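# Close the open freezer door on the desk

## Task

Push the open door of the freezer on the desk shut so the gasket keeps it closed, without knocking any box inside off its shelf and without shifting the unanchored freezer more than about a hand's width from its spot; then release it and back the robot away, and the robot must finish upright, neither toppled nor leaning.

## Robot and tools

ROBOT. TidyBot++: a wheeled base (0.54 m long, 0.50 m wide, 0.38 m tall) on four driven casters, carrying one seven-joint arm with a two-finger gripper. There is only one arm, so every command is a single set of values, never a list per arm. The shoulder sits 0.12 m ahead of the base centre, 0.68 m above the floor. Links: upper arm 0.42 m, forearm 0.31 m, wrist-to-hand-point 0.31 m. The arm begins folded with the hand aimed down. Cameras: base_camera is fixed on the front of the base (about 0.23 m forward, 0.33 m up) and looks forward and down; its images are 644x364. wrist_camera rides on the hand and looks the way the fingers point; its images are 644x476.

FRAMES. All positions are in metres. Base frame: origin on the floor below the base centre, x ahead, y to the left, z up. hand_pose and hand_target are reported in this frame for the point between the finger pads; the hand's own z axis runs out along the fingers and its y axis is the direction the fingers close along. The odometry frame is where the base frame was when the session started. base_odometry reports x, y and heading (rad, left positive, -3.142 to 3.142) from wheel turns only, so wheel slip shows up as fake travel. base_tilt gives lean in degrees, with forward and right positive.

move. One action per call, built from any of base, joints, target, plus optional speeds; cameras and blocking are extras.
- base: an object of relative offsets from where the base last reported itself. translate_m: metres forward (+) or back (-), -2 to 2. strafe_m: metres left (+) or right (-), -2 to 2. rotate_rad: radians, counter-clockwise seen from above is +, -6.3 to 6.3. Translation and strafe are along the base axes at the moment the command starts.
- joints: absolute angles in radians, keyed by name. joint_1_rad (any angle; + turns the arm clockwise seen from above, the reverse of heading), joint_2_rad shoulder -2.249 to 2.249 (0 = upper arm vertical, + leans forward), joint_3_rad any, joint_4_rad elbow -2.579 to 2.579, joint_5_rad any, joint_6_rad wrist -2.099 to 2.099, joint_7_rad any. Unlimited joints go the shorter way, so rotate past half a turn in steps. gripper_pos runs 0 (open, about 85 mm between pads) to 1 (closed, squeezing hard).
- target: one list of seven numbers [x, y, z, qw, qx, qy, qz], an absolute hand pose in the base frame (metres, then a unit quaternion). When target is used, joints may contain gripper_pos only. The solver picks the joint angles itself, and the elbow may swing; results usually land within about 3 cm. To refine, add (wanted position minus hand_pose) to the previous target. To keep the hand still afterwards, resend hand_target, not hand_pose. Poses that are low, close and pointing forward in front of the base can miss badly or drive the arm into the base.
- speeds: caps for this action only. translate_m and strafe_m 0.05 to 0.5 m/s (give only one of them when both are moving), rotate_rad 0.1 to 1.57 rad/s.
- cameras: list of base_camera, wrist_camera or all; [] returns no images. blocking: true (default) waits until motion ends; false returns after about 0.5 s while the robot keeps moving.
An unknown key makes the call invalid; a value out of range gets it refused, and a refusal cancels the remaining move, wait and finished_scene calls in that reply.

OTHER TOOLS. wait(seconds 0 to 10, cameras) lets time pass and reports the state. stop(cameras) brakes every running motion. zoom_image(camera, region [x0, y0, x1, y1] in pixels, top-left origin, at most 504x504) enlarges part of the newest image. read_manual(section "licences") only returns licence text. finished_scene(scene = this scene's number) closes the scene permanently; the door must stay shut without the robot touching it.

RESULTS. move reports done or its worst status. base_status, joint_status and hand_status use: moving, done, off_target (halted short, may still be pushing), not_followed (a safety check rejected the arm command; "joint command not followed" or "pose unreachable" with a cause), stopped, contact_stop, time_out, torque_fault, limit_stop_at_motor_heat. A base that reports done may still have been blocked short of its goal. joint_positions gives angles; motor_effort gives percent of maximum, with the peak of the last action in brackets. on_its_own lists things the robot did unprompted. pictures names the order of the images. Warnings include ARM HIT, MOTOR HOT and OVER-TEMPERATURE FAULT.

CAUTIONS. The arm does not slow for or avoid furniture and will keep pushing on whatever it meets. If the arm snags something higher than about 0.6 m while the base drives or turns, the robot can tip; sideways pushes with a raised or stretched arm can lift wheels, and reaching far over a nearby desk from the folded pose can topple it. Backing off or drawing the arm in rights a small lean. A joint torque above 104.5 N m (joints 1 to 4) or 51.3 N m (joints 5 to 7) freezes the arm for 10 s. Holding the arm outstretched or pressing against something unreachable heats the motors. Swing the door closed gently: avoid slamming it, hard hits and heavy shoves, keep the freezer from sliding more than about 10 cm, and do not disturb the boxes on their shelves. Avoid excessive force on the gripper from pulling or twisting. Finally open the fingers, move the hand off the door and back the base away before ending.

Each tool is called after "Emit:" as name(argument=value, ...), one argument or row to a line, values as JSON.

## Session

Emit:
move(
  joints={"joint_6_rad": 0.68, "gripper_pos": 1},
)

Scene clock: 2.13 s.
move: done
base_odometry: x=+0.000 y=+0.000 heading=+0.000
base_tilt: forward=-0.5 right=+0.0
base_status: not commanded
joint_positions: joint_1_rad=-0.037 joint_2_rad=-0.379 joint_3_rad=+3.126 joint_4_rad=-2.526 joint_5_rad=+0.010 joint_6_rad=+0.613 joint_7_rad=+1.597 gripper_pos=+0.999
joint_status: all done
motor_effort: joint_1_rad=+0(1) joint_2_rad=-6(7) joint_3_rad=+1(1) joint_4_rad=+20(20) joint_5_rad=-1(1) joint_6_rad=+9(10) joint_7_rad=+0(1)
hand_pose: x=+0.5371 y=+0.0258 z=+0.9132 quat_wxyz=(-0.006, +0.693, +0.034, +0.720) (m; base frame)
hand_target: x=+0.5349 y=+0.0259 z=+0.9303 quat_wxyz=(-0.006, +0.671, +0.033, +0.741) (m; base frame)
hand_status: not commanded
pictures: base_camera, wrist_camera
camera_calibration:
wrist_camera: T_world_to_cam=[[0.0799067, -0.996601, 0.020058, -0.0313885], [-0.000369485, -0.020152, -0.999797, 0.960846], [0.996802, 0.0798831, -0.00197851, -0.395431], [0, 0, 0, 1]] pos_world=[0.39703, 0.0196694, 0.960498]

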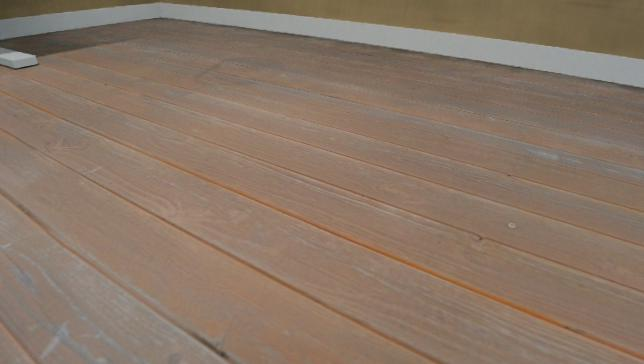

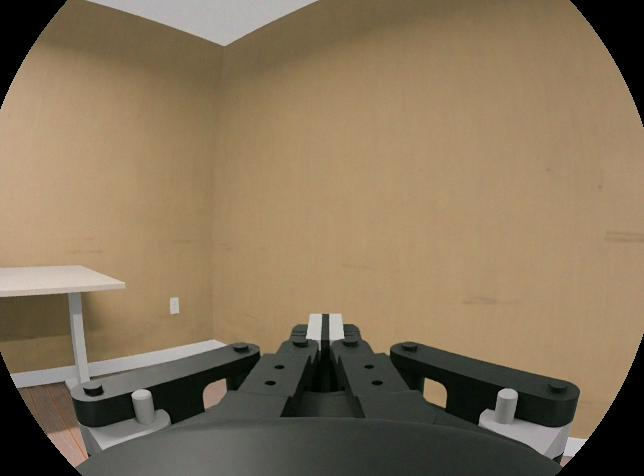

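Emit:
move(
  base={"rotate_rad": 1.0},
)

Emit:
zoom_image(
  camera="wrist_camera",
  region=[150, 60, 450, 320],
)

Scene clock: 8.03 s.
move: done
base_odometry: x=+0.000 y=+0.000 heading=+1.000
base_tilt: forward=-0.5 right=+0.0
base_status: done
joint_positions: joint_1_rad=-0.037 joint_2_rad=-0.379 joint_3_rad=+3.125 joint_4_rad=-2.526 joint_5_rad=+0.010 joint_6_rad=+0.614 joint_7_rad=+1.597 gripper_pos=+0.999
joint_status: not commanded
motor_effort: joint_1_rad=+1(1) joint_2_rad=-7(7) joint_3_rad=+1(2) joint_4_rad=+20(20) joint_5_rad=-1(1) joint_6_rad=+8(10) joint_7_rad=-1(1)
hand_pose: x=+0.5370 y=+0.0261 z=+0.9134 quat_wxyz=(-0.006, +0.693, +0.034, +0.721) (m; base frame)
hand_target: x=+0.5349 y=+0.0259 z=+0.9303 quat_wxyz=(-0.006, +0.671, +0.033, +0.741) (m; base frame)
hand_status: not commanded
pictures: base_camera, wrist_camera
camera_calibration:
wrist_camera: T_world_to_cam=[[0.0805843, -0.99654, 0.0203362, -0.0316617], [0.000383357, -0.0203715, -0.999792, 0.960672], [0.996748, 0.0805753, -0.00125959, -0.396068], [0, 0, 0, 1]] pos_world=[0.396963, 0.0199315, 0.960617]

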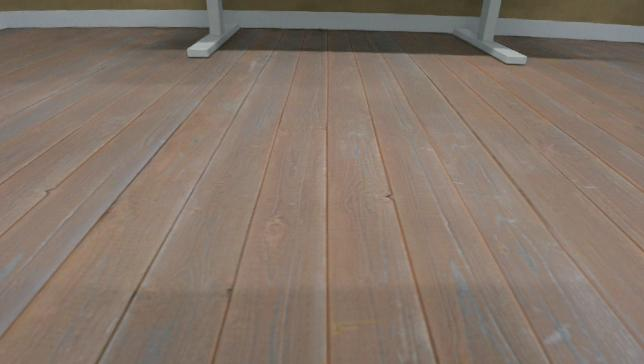

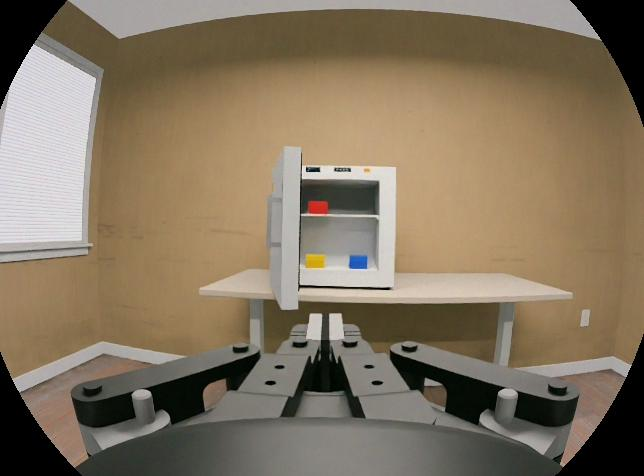

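Scaled by 1.680.

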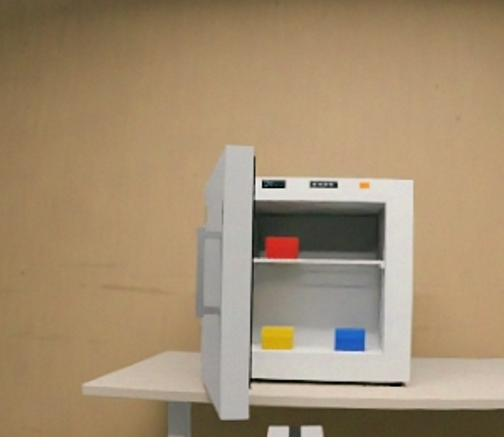

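Emit:
move(
  base={"translate_m": 0.3, "strafe_m": 0.75, "rotate_rad": -0.4},
  joints={"joint_1_rad": 0, "joint_2_rad": 0.47, "joint_3_rad": 3.1416, "joint_4_rad": -2.07, "joint_5_rad": 0, "joint_6_rad": 1.03, "joint_7_rad": 1.5708},
  cameras=["wrist_camera"],
)

Scene clock: 62.40 s.
move: done
base_odometry: x=-0.469 y=+0.658 heading=+0.599
base_tilt: forward=-0.5 right=+0.0
base_status: done
joint_positions: joint_1_rad=-0.008 joint_2_rad=+0.459 joint_3_rad=+3.134 joint_4_rad=-2.079 joint_5_rad=+0.010 joint_6_rad=+0.963 joint_7_rad=+1.597 gripper_pos=+0.999
joint_status: all done
motor_effort: joint_1_rad=+1(3) joint_2_rad=-31(33) joint_3_rad=+0(3) joint_4_rad=+15(21) joint_5_rad=+0(2) joint_6_rad=+9(10) joint_7_rad=-1(2)
hand_pose: x=+0.7950 y=+0.0136 z=+0.7995 quat_wxyz=(+0.002, +0.708, +0.018, +0.706) (m; base frame)
hand_target: x=+0.7982 y=+0.0014 z=+0.8167 quat_wxyz=(+0.000, +0.685, +0.000, +0.728) (m; base frame)
hand_status: not commanded
pictures: wrist_camera
camera_calibration:
wrist_camera: T_world_to_cam=[[0.0470296, -0.998868, 0.0071738, -0.025357], [-0.0423588, -0.00916955, -0.99906, 0.879606], [0.997995, 0.0466815, -0.042742, -0.619675], [0, 0, 0, 1]] pos_world=[0.656884, 0.0116646, 0.852475]

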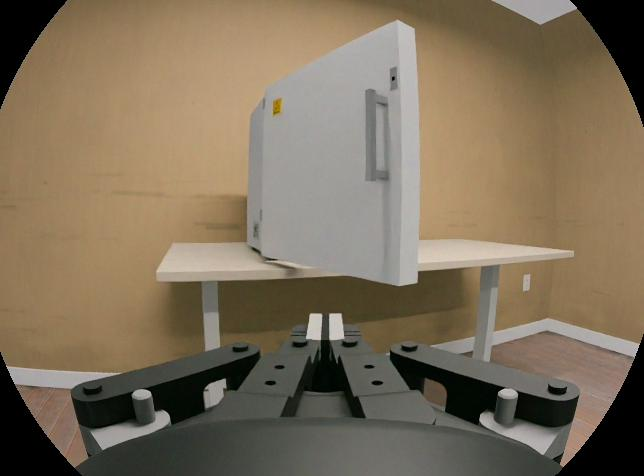

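Emit:
zoom_image(
  camera="wrist_camera",
  region=[240, 160, 440, 300],
)

Scaled by 2.520.

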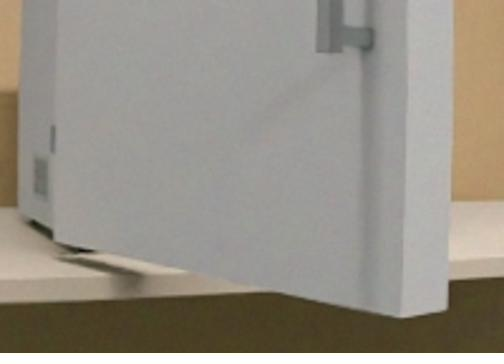

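Emit:
move(
  base={"translate_m": 0.546, "strafe_m": 0.2305},
  cameras=["wrist_camera"],
)

Emit:
zoom_image(
  camera="wrist_camera",
  region=[200, 180, 400, 320],
)

Scene clock: 92.07 s.
move: done
base_odometry: x=-0.148 y=+1.156 heading=+0.600
base_tilt: forward=-0.5 right=+0.0
base_status: done
joint_positions: joint_1_rad=-0.007 joint_2_rad=+0.465 joint_3_rad=+3.134 joint_4_rad=-2.071 joint_5_rad=+0.010 joint_6_rad=+0.968 joint_7_rad=+1.597 gripper_pos=+0.999
joint_status: not commanded
motor_effort: joint_1_rad=+0(2) joint_2_rad=-32(34) joint_3_rad=+0(1) joint_4_rad=+16(17) joint_5_rad=-1(1) joint_6_rad=+8(10) joint_7_rad=-1(1)
hand_pose: x=+0.7977 y=+0.0124 z=+0.8007 quat_wxyz=(+0.003, +0.706, +0.018, +0.708) (m; base frame)
hand_target: x=+0.7982 y=+0.0014 z=+0.8167 quat_wxyz=(+0.000, +0.685, +0.000, +0.728) (m; base frame)
hand_status: not commanded
pictures: wrist_camera
camera_calibration:
wrist_camera: T_world_to_cam=[[0.0450987, -0.998954, 0.00760283, -0.0255015], [-0.0358982, -0.00922622, -0.999313, 0.875964], [0.998337, 0.0447948, -0.0362767, -0.627715], [0, 0, 0, 1]] pos_world=[0.659267, 0.0107253, 0.852784]

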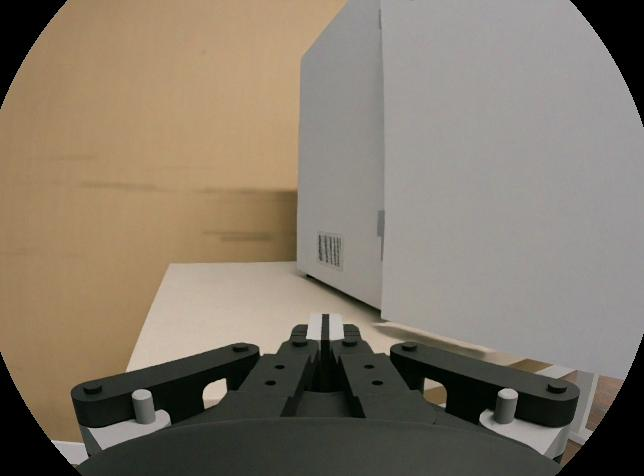

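Scaled by 2.520.

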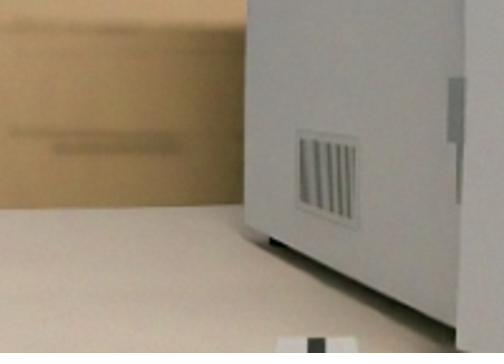

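Emit:
move(
  base={"translate_m": 0.146, "strafe_m": -0.307},
  speeds={"translate_m": 0.12},
  cameras=["wrist_camera"],
)

Scene clock: 102.53 s.
move: done
base_odometry: x=+0.146 y=+0.985 heading=+0.600
base_tilt: forward=-0.5 right=+0.0
base_status: done
joint_positions: joint_1_rad=-0.003 joint_2_rad=+0.464 joint_3_rad=+3.136 joint_4_rad=-2.071 joint_5_rad=+0.011 joint_6_rad=+0.968 joint_7_rad=+1.597 gripper_pos=+0.999
joint_status: not commanded
motor_effort: joint_1_rad=+0(5) joint_2_rad=-31(34) joint_3_rad=+0(4) joint_4_rad=+15(18) joint_5_rad=-1(5) joint_6_rad=+8(10) joint_7_rad=-1(1)
hand_pose: x=+0.7976 y=+0.0090 z=+0.8011 quat_wxyz=(+0.005, +0.706, +0.016, +0.709) (m; base frame)
hand_target: x=+0.7982 y=+0.0014 z=+0.8167 quat_wxyz=(+0.000, +0.685, +0.000, +0.728) (m; base frame)
hand_status: not commanded
pictures: wrist_camera
camera_calibration:
wrist_camera: T_world_to_cam=[[0.0404098, -0.999144, 0.00881065, -0.0260794], [-0.0350901, -0.0102315, -0.999332, 0.875705], [0.998567, 0.0400736, -0.0354736, -0.628253], [0, 0, 0, 1]] pos_world=[0.659135, 0.00807906, 0.853063]

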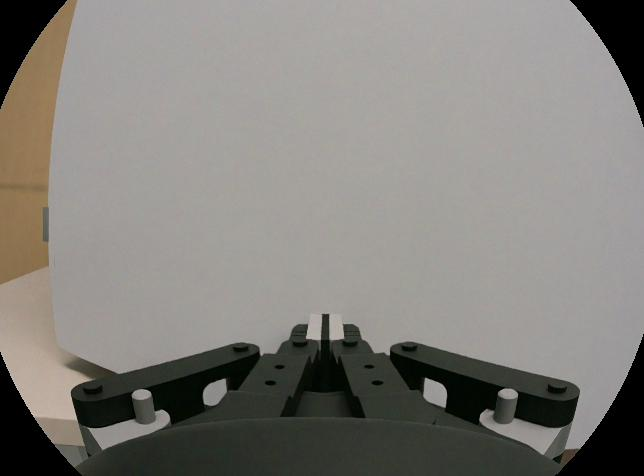

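Emit:
move(
  base={"translate_m": -0.12},
  cameras=[],
)

Emit:
move(
  base={"translate_m": 0.044, "strafe_m": -0.544, "rotate_rad": 0.4},
  speeds={"rotate_rad": 0.3},
  cameras=["wrist_camera"],
)

Scene clock: 109.67 s.
move: done
base_odometry: x=+0.047 y=+0.917 heading=+0.600
base_tilt: forward=-0.5 right=+0.0
base_status: done
joint_positions: joint_1_rad=-0.003 joint_2_rad=+0.459 joint_3_rad=+3.136 joint_4_rad=-2.071 joint_5_rad=+0.011 joint_6_rad=+0.969 joint_7_rad=+1.597 gripper_pos=+0.999
joint_status: not commanded
motor_effort: joint_1_rad=+1(1) joint_2_rad=-31(35) joint_3_rad=+0(1) joint_4_rad=+16(17) joint_5_rad=+0(1) joint_6_rad=+9(10) joint_7_rad=-1(1)
hand_pose: x=+0.7970 y=+0.0090 z=+0.8050 quat_wxyz=(+0.005, +0.703, +0.016, +0.711) (m; base frame)
hand_target: x=+0.7982 y=+0.0014 z=+0.8167 quat_wxyz=(+0.000, +0.685, +0.000, +0.728) (m; base frame)
hand_status: not commanded
pictures: none
No camera images: "cameras" was empty.

Scene clock: 112.00 s.
move: done
base_odometry: x=+0.391 y=+0.493 heading=+1.001
base_tilt: forward=-0.4 right=+0.0
base_status: done
joint_positions: joint_1_rad=+0.004 joint_2_rad=+0.459 joint_3_rad=+3.143 joint_4_rad=-2.071 joint_5_rad=+0.011 joint_6_rad=+0.969 joint_7_rad=+1.597 gripper_pos=+0.999
joint_status: not commanded
motor_effort: joint_1_rad=+0(3) joint_2_rad=-31(33) joint_3_rad=+0(3) joint_4_rad=+16(16) joint_5_rad=-1(2) joint_6_rad=+9(10) joint_7_rad=-1(1)
hand_pose: x=+0.7972 y=+0.0003 z=+0.8051 quat_wxyz=(+0.011, +0.703, +0.013, +0.711) (m; base frame)
hand_target: x=+0.7982 y=+0.0014 z=+0.8167 quat_wxyz=(+0.000, +0.685, +0.000, +0.728) (m; base frame)
hand_status: not commanded
pictures: wrist_camera
camera_calibration:
wrist_camera: T_world_to_cam=[[0.0268152, -0.999564, 0.0123226, -0.026862], [-0.0286064, -0.0130893, -0.999505, 0.874593], [0.999231, 0.0264494, -0.0289449, -0.633099], [0, 0, 0, 1]] pos_world=[0.658352, 0.00134263, 0.856166]

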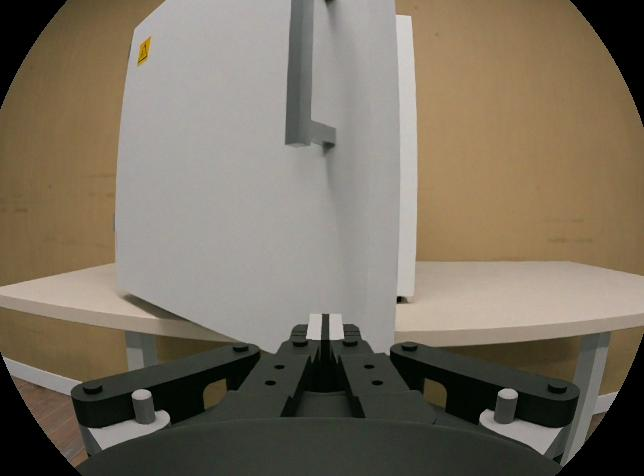

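Emit:
move(
  base={"translate_m": 0.29, "strafe_m": -0.03},
  speeds={"translate_m": 0.12},
  cameras=["wrist_camera"],
)

Scene clock: 121.03 s.
move: done
base_odometry: x=+0.573 y=+0.721 heading=+1.001
base_tilt: forward=-0.4 right=+0.0
base_status: done
joint_positions: joint_1_rad=+0.004 joint_2_rad=+0.462 joint_3_rad=+3.143 joint_4_rad=-2.069 joint_5_rad=+0.011 joint_6_rad=+0.970 joint_7_rad=+1.597 gripper_pos=+0.999
joint_status: not commanded
motor_effort: joint_1_rad=+0(2) joint_2_rad=-32(34) joint_3_rad=+0(1) joint_4_rad=+15(17) joint_5_rad=+0(2) joint_6_rad=+9(10) joint_7_rad=-1(1)
hand_pose: x=+0.7979 y=+0.0004 z=+0.8039 quat_wxyz=(+0.011, +0.704, +0.013, +0.710) (m; base frame)
hand_target: x=+0.7982 y=+0.0014 z=+0.8167 quat_wxyz=(+0.000, +0.685, +0.000, +0.728) (m; base frame)
hand_status: not commanded
pictures: wrist_camera
camera_calibration:
wrist_camera: T_world_to_cam=[[0.0270005, -0.99956, 0.0122463, -0.0268472], [-0.0297641, -0.0130492, -0.999472, 0.874295], [0.999192, 0.0266217, -0.0301034, -0.632921], [0, 0, 0, 1]] pos_world=[0.659157, 0.0014229, 0.855109]

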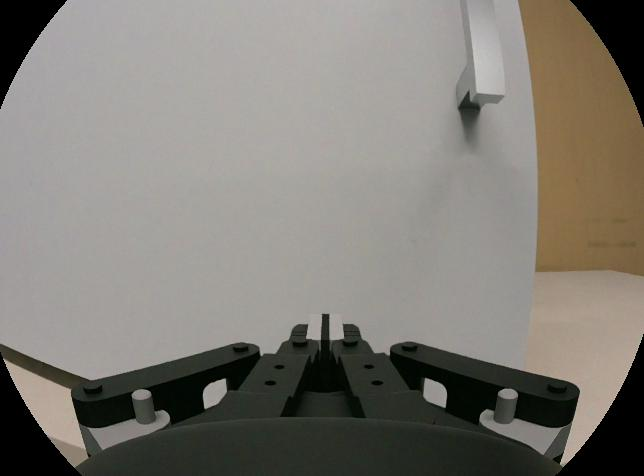

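Emit:
move(
  base={"translate_m": 0.04},
  speeds={"translate_m": 0.1},
  cameras=[],
)

Scene clock: 126.23 s.
move: done
base_odometry: x=+0.594 y=+0.755 heading=+1.000
base_tilt: forward=-0.4 right=+0.0
base_status: done
joint_positions: joint_1_rad=+0.004 joint_2_rad=+0.462 joint_3_rad=+3.143 joint_4_rad=-2.070 joint_5_rad=+0.011 joint_6_rad=+0.970 joint_7_rad=+1.597 gripper_pos=+0.999
joint_status: not commanded
motor_effort: joint_1_rad=+1(1) joint_2_rad=-31(34) joint_3_rad=+0(1) joint_4_rad=+15(18) joint_5_rad=-1(1) joint_6_rad=+8(10) joint_7_rad=-1(1)
hand_pose: x=+0.7979 y=+0.0004 z=+0.8037 quat_wxyz=(+0.011, +0.704, +0.013, +0.710) (m; base frame)
hand_target: x=+0.7982 y=+0.0014 z=+0.8167 quat_wxyz=(+0.000, +0.685, +0.000, +0.728) (m; base frame)
hand_status: not commanded
pictures: none
No camera images: "cameras" was empty.

Emit:
move(
  base={"translate_m": 0.02},
  speeds={"translate_m": 0.05},
  cameras=["wrist_camera"],
)

Scene clock: 132.07 s.
move: done
base_odometry: x=+0.605 y=+0.772 heading=+1.000
base_tilt: forward=-0.5 right=+0.0
base_status: done
joint_positions: joint_1_rad=+0.004 joint_2_rad=+0.462 joint_3_rad=+3.143 joint_4_rad=-2.070 joint_5_rad=+0.011 joint_6_rad=+0.970 joint_7_rad=+1.597 gripper_pos=+0.999
joint_status: not commanded
motor_effort: joint_1_rad=+0(1) joint_2_rad=-32(34) joint_3_rad=+0(1) joint_4_rad=+15(17) joint_5_rad=-1(1) joint_6_rad=+9(10) joint_7_rad=-1(1)
hand_pose: x=+0.7980 y=+0.0004 z=+0.8037 quat_wxyz=(+0.011, +0.704, +0.013, +0.710) (m; base frame)
hand_target: x=+0.7982 y=+0.0014 z=+0.8167 quat_wxyz=(+0.000, +0.685, +0.000, +0.728) (m; base frame)
hand_status: not commanded
pictures: wrist_camera
camera_calibration:
wrist_camera: T_world_to_cam=[[0.0270045, -0.99956, 0.0122393, -0.0268423], [-0.0298983, -0.0130459, -0.999468, 0.874191], [0.999188, 0.0266242, -0.0302375, -0.632843], [0, 0, 0, 1]] pos_world=[0.659191, 0.00142304, 0.854919]

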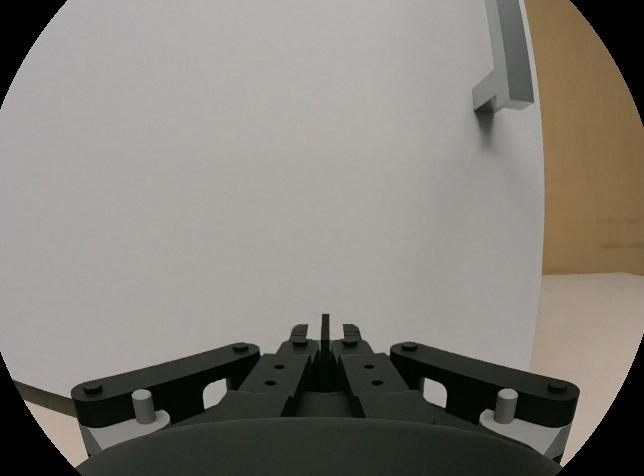

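Emit:
move(
  base={"translate_m": 0.015},
  speeds={"translate_m": 0.05},
  cameras=[],
)

Emit:
move(
  base={"translate_m": 0.01},
  speeds={"translate_m": 0.05},
  cameras=["wrist_camera"],
)

Scene clock: 137.00 s.
move: done
base_odometry: x=+0.614 y=+0.784 heading=+1.000
base_tilt: forward=-0.5 right=+0.0
base_status: done
joint_positions: joint_1_rad=+0.004 joint_2_rad=+0.458 joint_3_rad=+3.143 joint_4_rad=-2.074 joint_5_rad=+0.011 joint_6_rad=+0.973 joint_7_rad=+1.597 gripper_pos=+0.999
joint_status: not commanded
motor_effort: joint_1_rad=+0(1) joint_2_rad=-29(33) joint_3_rad=+0(0) joint_4_rad=+18(23) joint_5_rad=+0(1) joint_6_rad=+8(11) joint_7_rad=-1(1)
hand_pose: x=+0.7963 y=+0.0004 z=+0.8050 quat_wxyz=(+0.011, +0.703, +0.013, +0.711) (m; base frame)
hand_target: x=+0.7982 y=+0.0014 z=+0.8167 quat_wxyz=(+0.000, +0.685, +0.000, +0.728) (m; base frame)
hand_status: not commanded
pictures: none
No camera images: "cameras" was empty.

Scene clock: 137.60 s.
move: done
base_odometry: x=+0.619 y=+0.793 heading=+1.000
base_tilt: forward=-0.5 right=+0.0
base_status: done
joint_positions: joint_1_rad=+0.004 joint_2_rad=+0.439 joint_3_rad=+3.143 joint_4_rad=-2.102 joint_5_rad=+0.011 joint_6_rad=+0.976 joint_7_rad=+1.597 gripper_pos=+0.999
joint_status: not commanded
motor_effort: joint_1_rad=+0(1) joint_2_rad=-27(30) joint_3_rad=+0(1) joint_4_rad=+22(23) joint_5_rad=+0(1) joint_6_rad=+8(9) joint_7_rad=-1(1)
hand_pose: x=+0.7869 y=+0.0004 z=+0.8049 quat_wxyz=(+0.011, +0.705, +0.013, +0.709) (m; base frame)
hand_target: x=+0.7982 y=+0.0014 z=+0.8167 quat_wxyz=(+0.000, +0.685, +0.000, +0.728) (m; base frame)
hand_status: not commanded
pictures: wrist_camera
camera_calibration:
wrist_camera: T_world_to_cam=[[0.0270676, -0.999561, 0.0120332, -0.0263824], [-0.0336923, -0.012943, -0.999348, 0.878033], [0.999066, 0.0266445, -0.0340279, -0.618562], [0, 0, 0, 1]] pos_world=[0.648281, 0.00147492, 0.85673]

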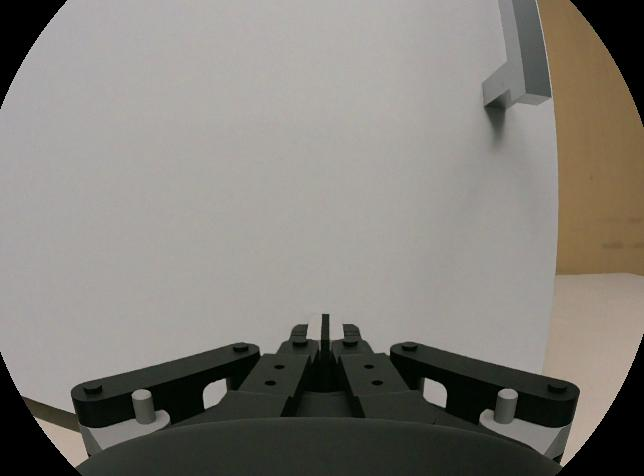

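Emit:
move(
  base={"translate_m": 0.01},
  speeds={"translate_m": 0.05},
  cameras=[],
)

Scene clock: 143.57 s.
move: done
base_odometry: x=+0.625 y=+0.801 heading=+1.000
base_tilt: forward=-0.5 right=+0.0
base_status: done
joint_positions: joint_1_rad=+0.004 joint_2_rad=+0.422 joint_3_rad=+3.143 joint_4_rad=-2.129 joint_5_rad=+0.011 joint_6_rad=+0.980 joint_7_rad=+1.597 gripper_pos=+0.999
joint_status: not commanded
motor_effort: joint_1_rad=+0(1) joint_2_rad=-22(28) joint_3_rad=+0(1) joint_4_rad=+28(31) joint_5_rad=+0(1) joint_6_rad=+8(10) joint_7_rad=-1(1)
hand_pose: x=+0.7777 y=+0.0005 z=+0.8048 quat_wxyz=(+0.011, +0.707, +0.013, +0.707) (m; base frame)
hand_target: x=+0.7982 y=+0.0014 z=+0.8167 quat_wxyz=(+0.000, +0.685, +0.000, +0.728) (m; base frame)
hand_status: not commanded
pictures: none
No camera images: "cameras" was empty.

Emit:
move(
  base={"translate_m": -0.385, "strafe_m": 0.03},
  cameras=["wrist_camera"],
)

Emit:
zoom_image(
  camera="wrist_camera",
  region=[340, 0, 480, 320],
)

Scene clock: 150.13 s.
move: done
base_odometry: x=+0.391 y=+0.493 heading=+1.000
base_tilt: forward=-0.5 right=+0.0
base_status: done
joint_positions: joint_1_rad=+0.002 joint_2_rad=+0.461 joint_3_rad=+3.143 joint_4_rad=-2.063 joint_5_rad=+0.011 joint_6_rad=+0.981 joint_7_rad=+1.597 gripper_pos=+0.999
joint_status: not commanded
motor_effort: joint_1_rad=+0(2) joint_2_rad=-32(35) joint_3_rad=+0(2) joint_4_rad=+15(27) joint_5_rad=-1(1) joint_6_rad=+9(10) joint_7_rad=-1(1)
hand_pose: x=+0.7993 y=+0.0019 z=+0.8110 quat_wxyz=(+0.010, +0.697, +0.013, +0.717) (m; base frame)
hand_target: x=+0.7982 y=+0.0014 z=+0.8167 quat_wxyz=(+0.000, +0.685, +0.000, +0.728) (m; base frame)
hand_status: not commanded
pictures: wrist_camera
camera_calibration:
wrist_camera: T_world_to_cam=[[0.0290892, -0.999499, 0.0125035, -0.0273416], [-0.0116391, -0.0128466, -0.99985, 0.867277], [0.999509, 0.0289393, -0.0120069, -0.649047], [0, 0, 0, 1]] pos_world=[0.659618, 0.00259668, 0.859696]

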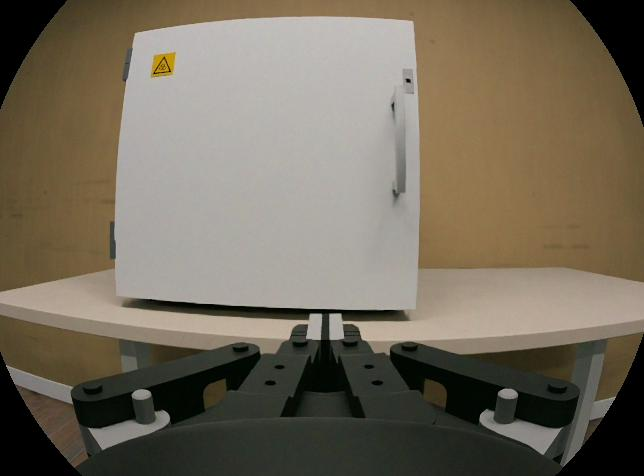

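Scaled by 1.575.

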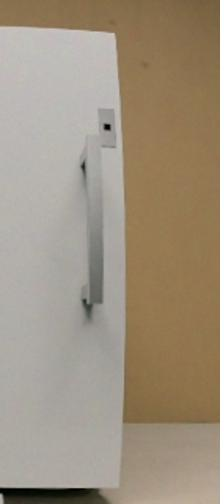

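Emit:
move(
  base={"strafe_m": -0.5, "rotate_rad": 0.35},
  cameras=["wrist_camera"],
)

Emit:
zoom_image(
  camera="wrist_camera",
  region=[240, 20, 340, 160],
)

Emit:
zoom_image(
  camera="wrist_camera",
  region=[240, 160, 340, 320],
)

Scene clock: 157.83 s.
move: done
base_odometry: x=+0.812 y=+0.222 heading=+1.350
base_tilt: forward=-0.4 right=+0.0
base_status: done
joint_positions: joint_1_rad=+0.002 joint_2_rad=+0.461 joint_3_rad=+3.140 joint_4_rad=-2.063 joint_5_rad=+0.011 joint_6_rad=+0.981 joint_7_rad=+1.597 gripper_pos=+0.999
joint_status: not commanded
motor_effort: joint_1_rad=+0(5) joint_2_rad=-31(34) joint_3_rad=+0(3) joint_4_rad=+16(16) joint_5_rad=-1(2) joint_6_rad=+9(10) joint_7_rad=-1(1)
hand_pose: x=+0.7993 y=+0.0032 z=+0.8107 quat_wxyz=(+0.009, +0.697, +0.014, +0.717) (m; base frame)
hand_target: x=+0.7982 y=+0.0014 z=+0.8167 quat_wxyz=(+0.000, +0.685, +0.000, +0.728) (m; base frame)
hand_status: not commanded
pictures: wrist_camera
camera_calibration:
wrist_camera: T_world_to_cam=[[0.0312335, -0.999446, 0.0114731, -0.0268936], [-0.0119628, -0.0118517, -0.999858, 0.867333], [0.999441, 0.0310918, -0.0123263, -0.648797], [0, 0, 0, 1]] pos_world=[0.65965, 0.00357294, 0.859521]

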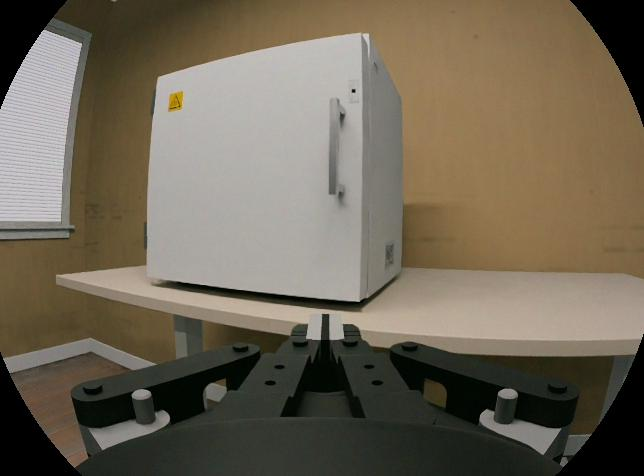

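Scaled by 3.600.

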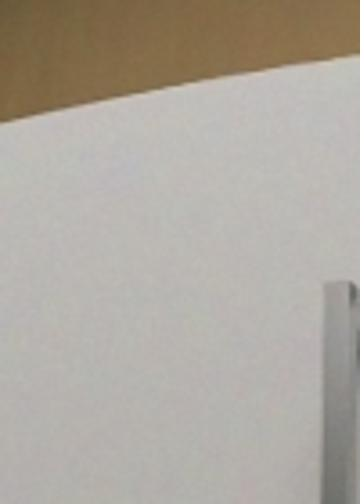

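Scaled by 3.150.

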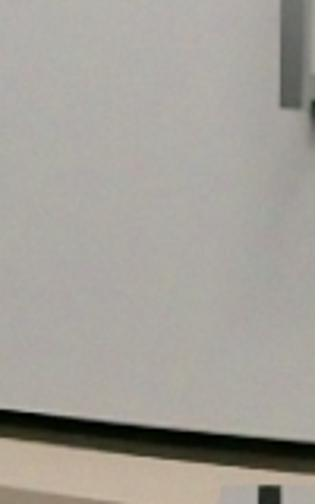

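Emit:
zoom_image(
  camera="wrist_camera",
  region=[340, 25, 410, 115],
)

Emit:
zoom_image(
  camera="wrist_camera",
  region=[340, 230, 410, 310],
)

Scaled by 5.600.

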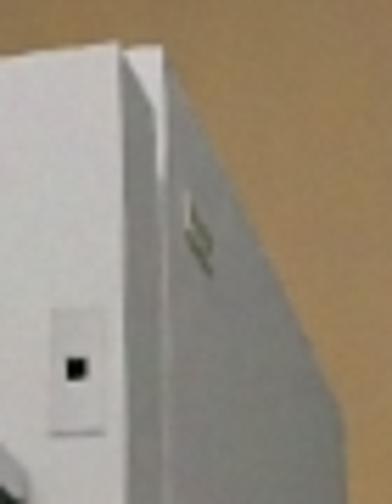

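Scaled by 6.300.

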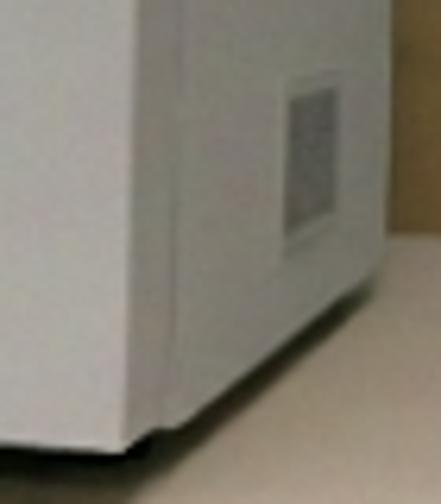

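Emit:
finished_scene(
  scene=2,
)

The scene is finished: the task was done.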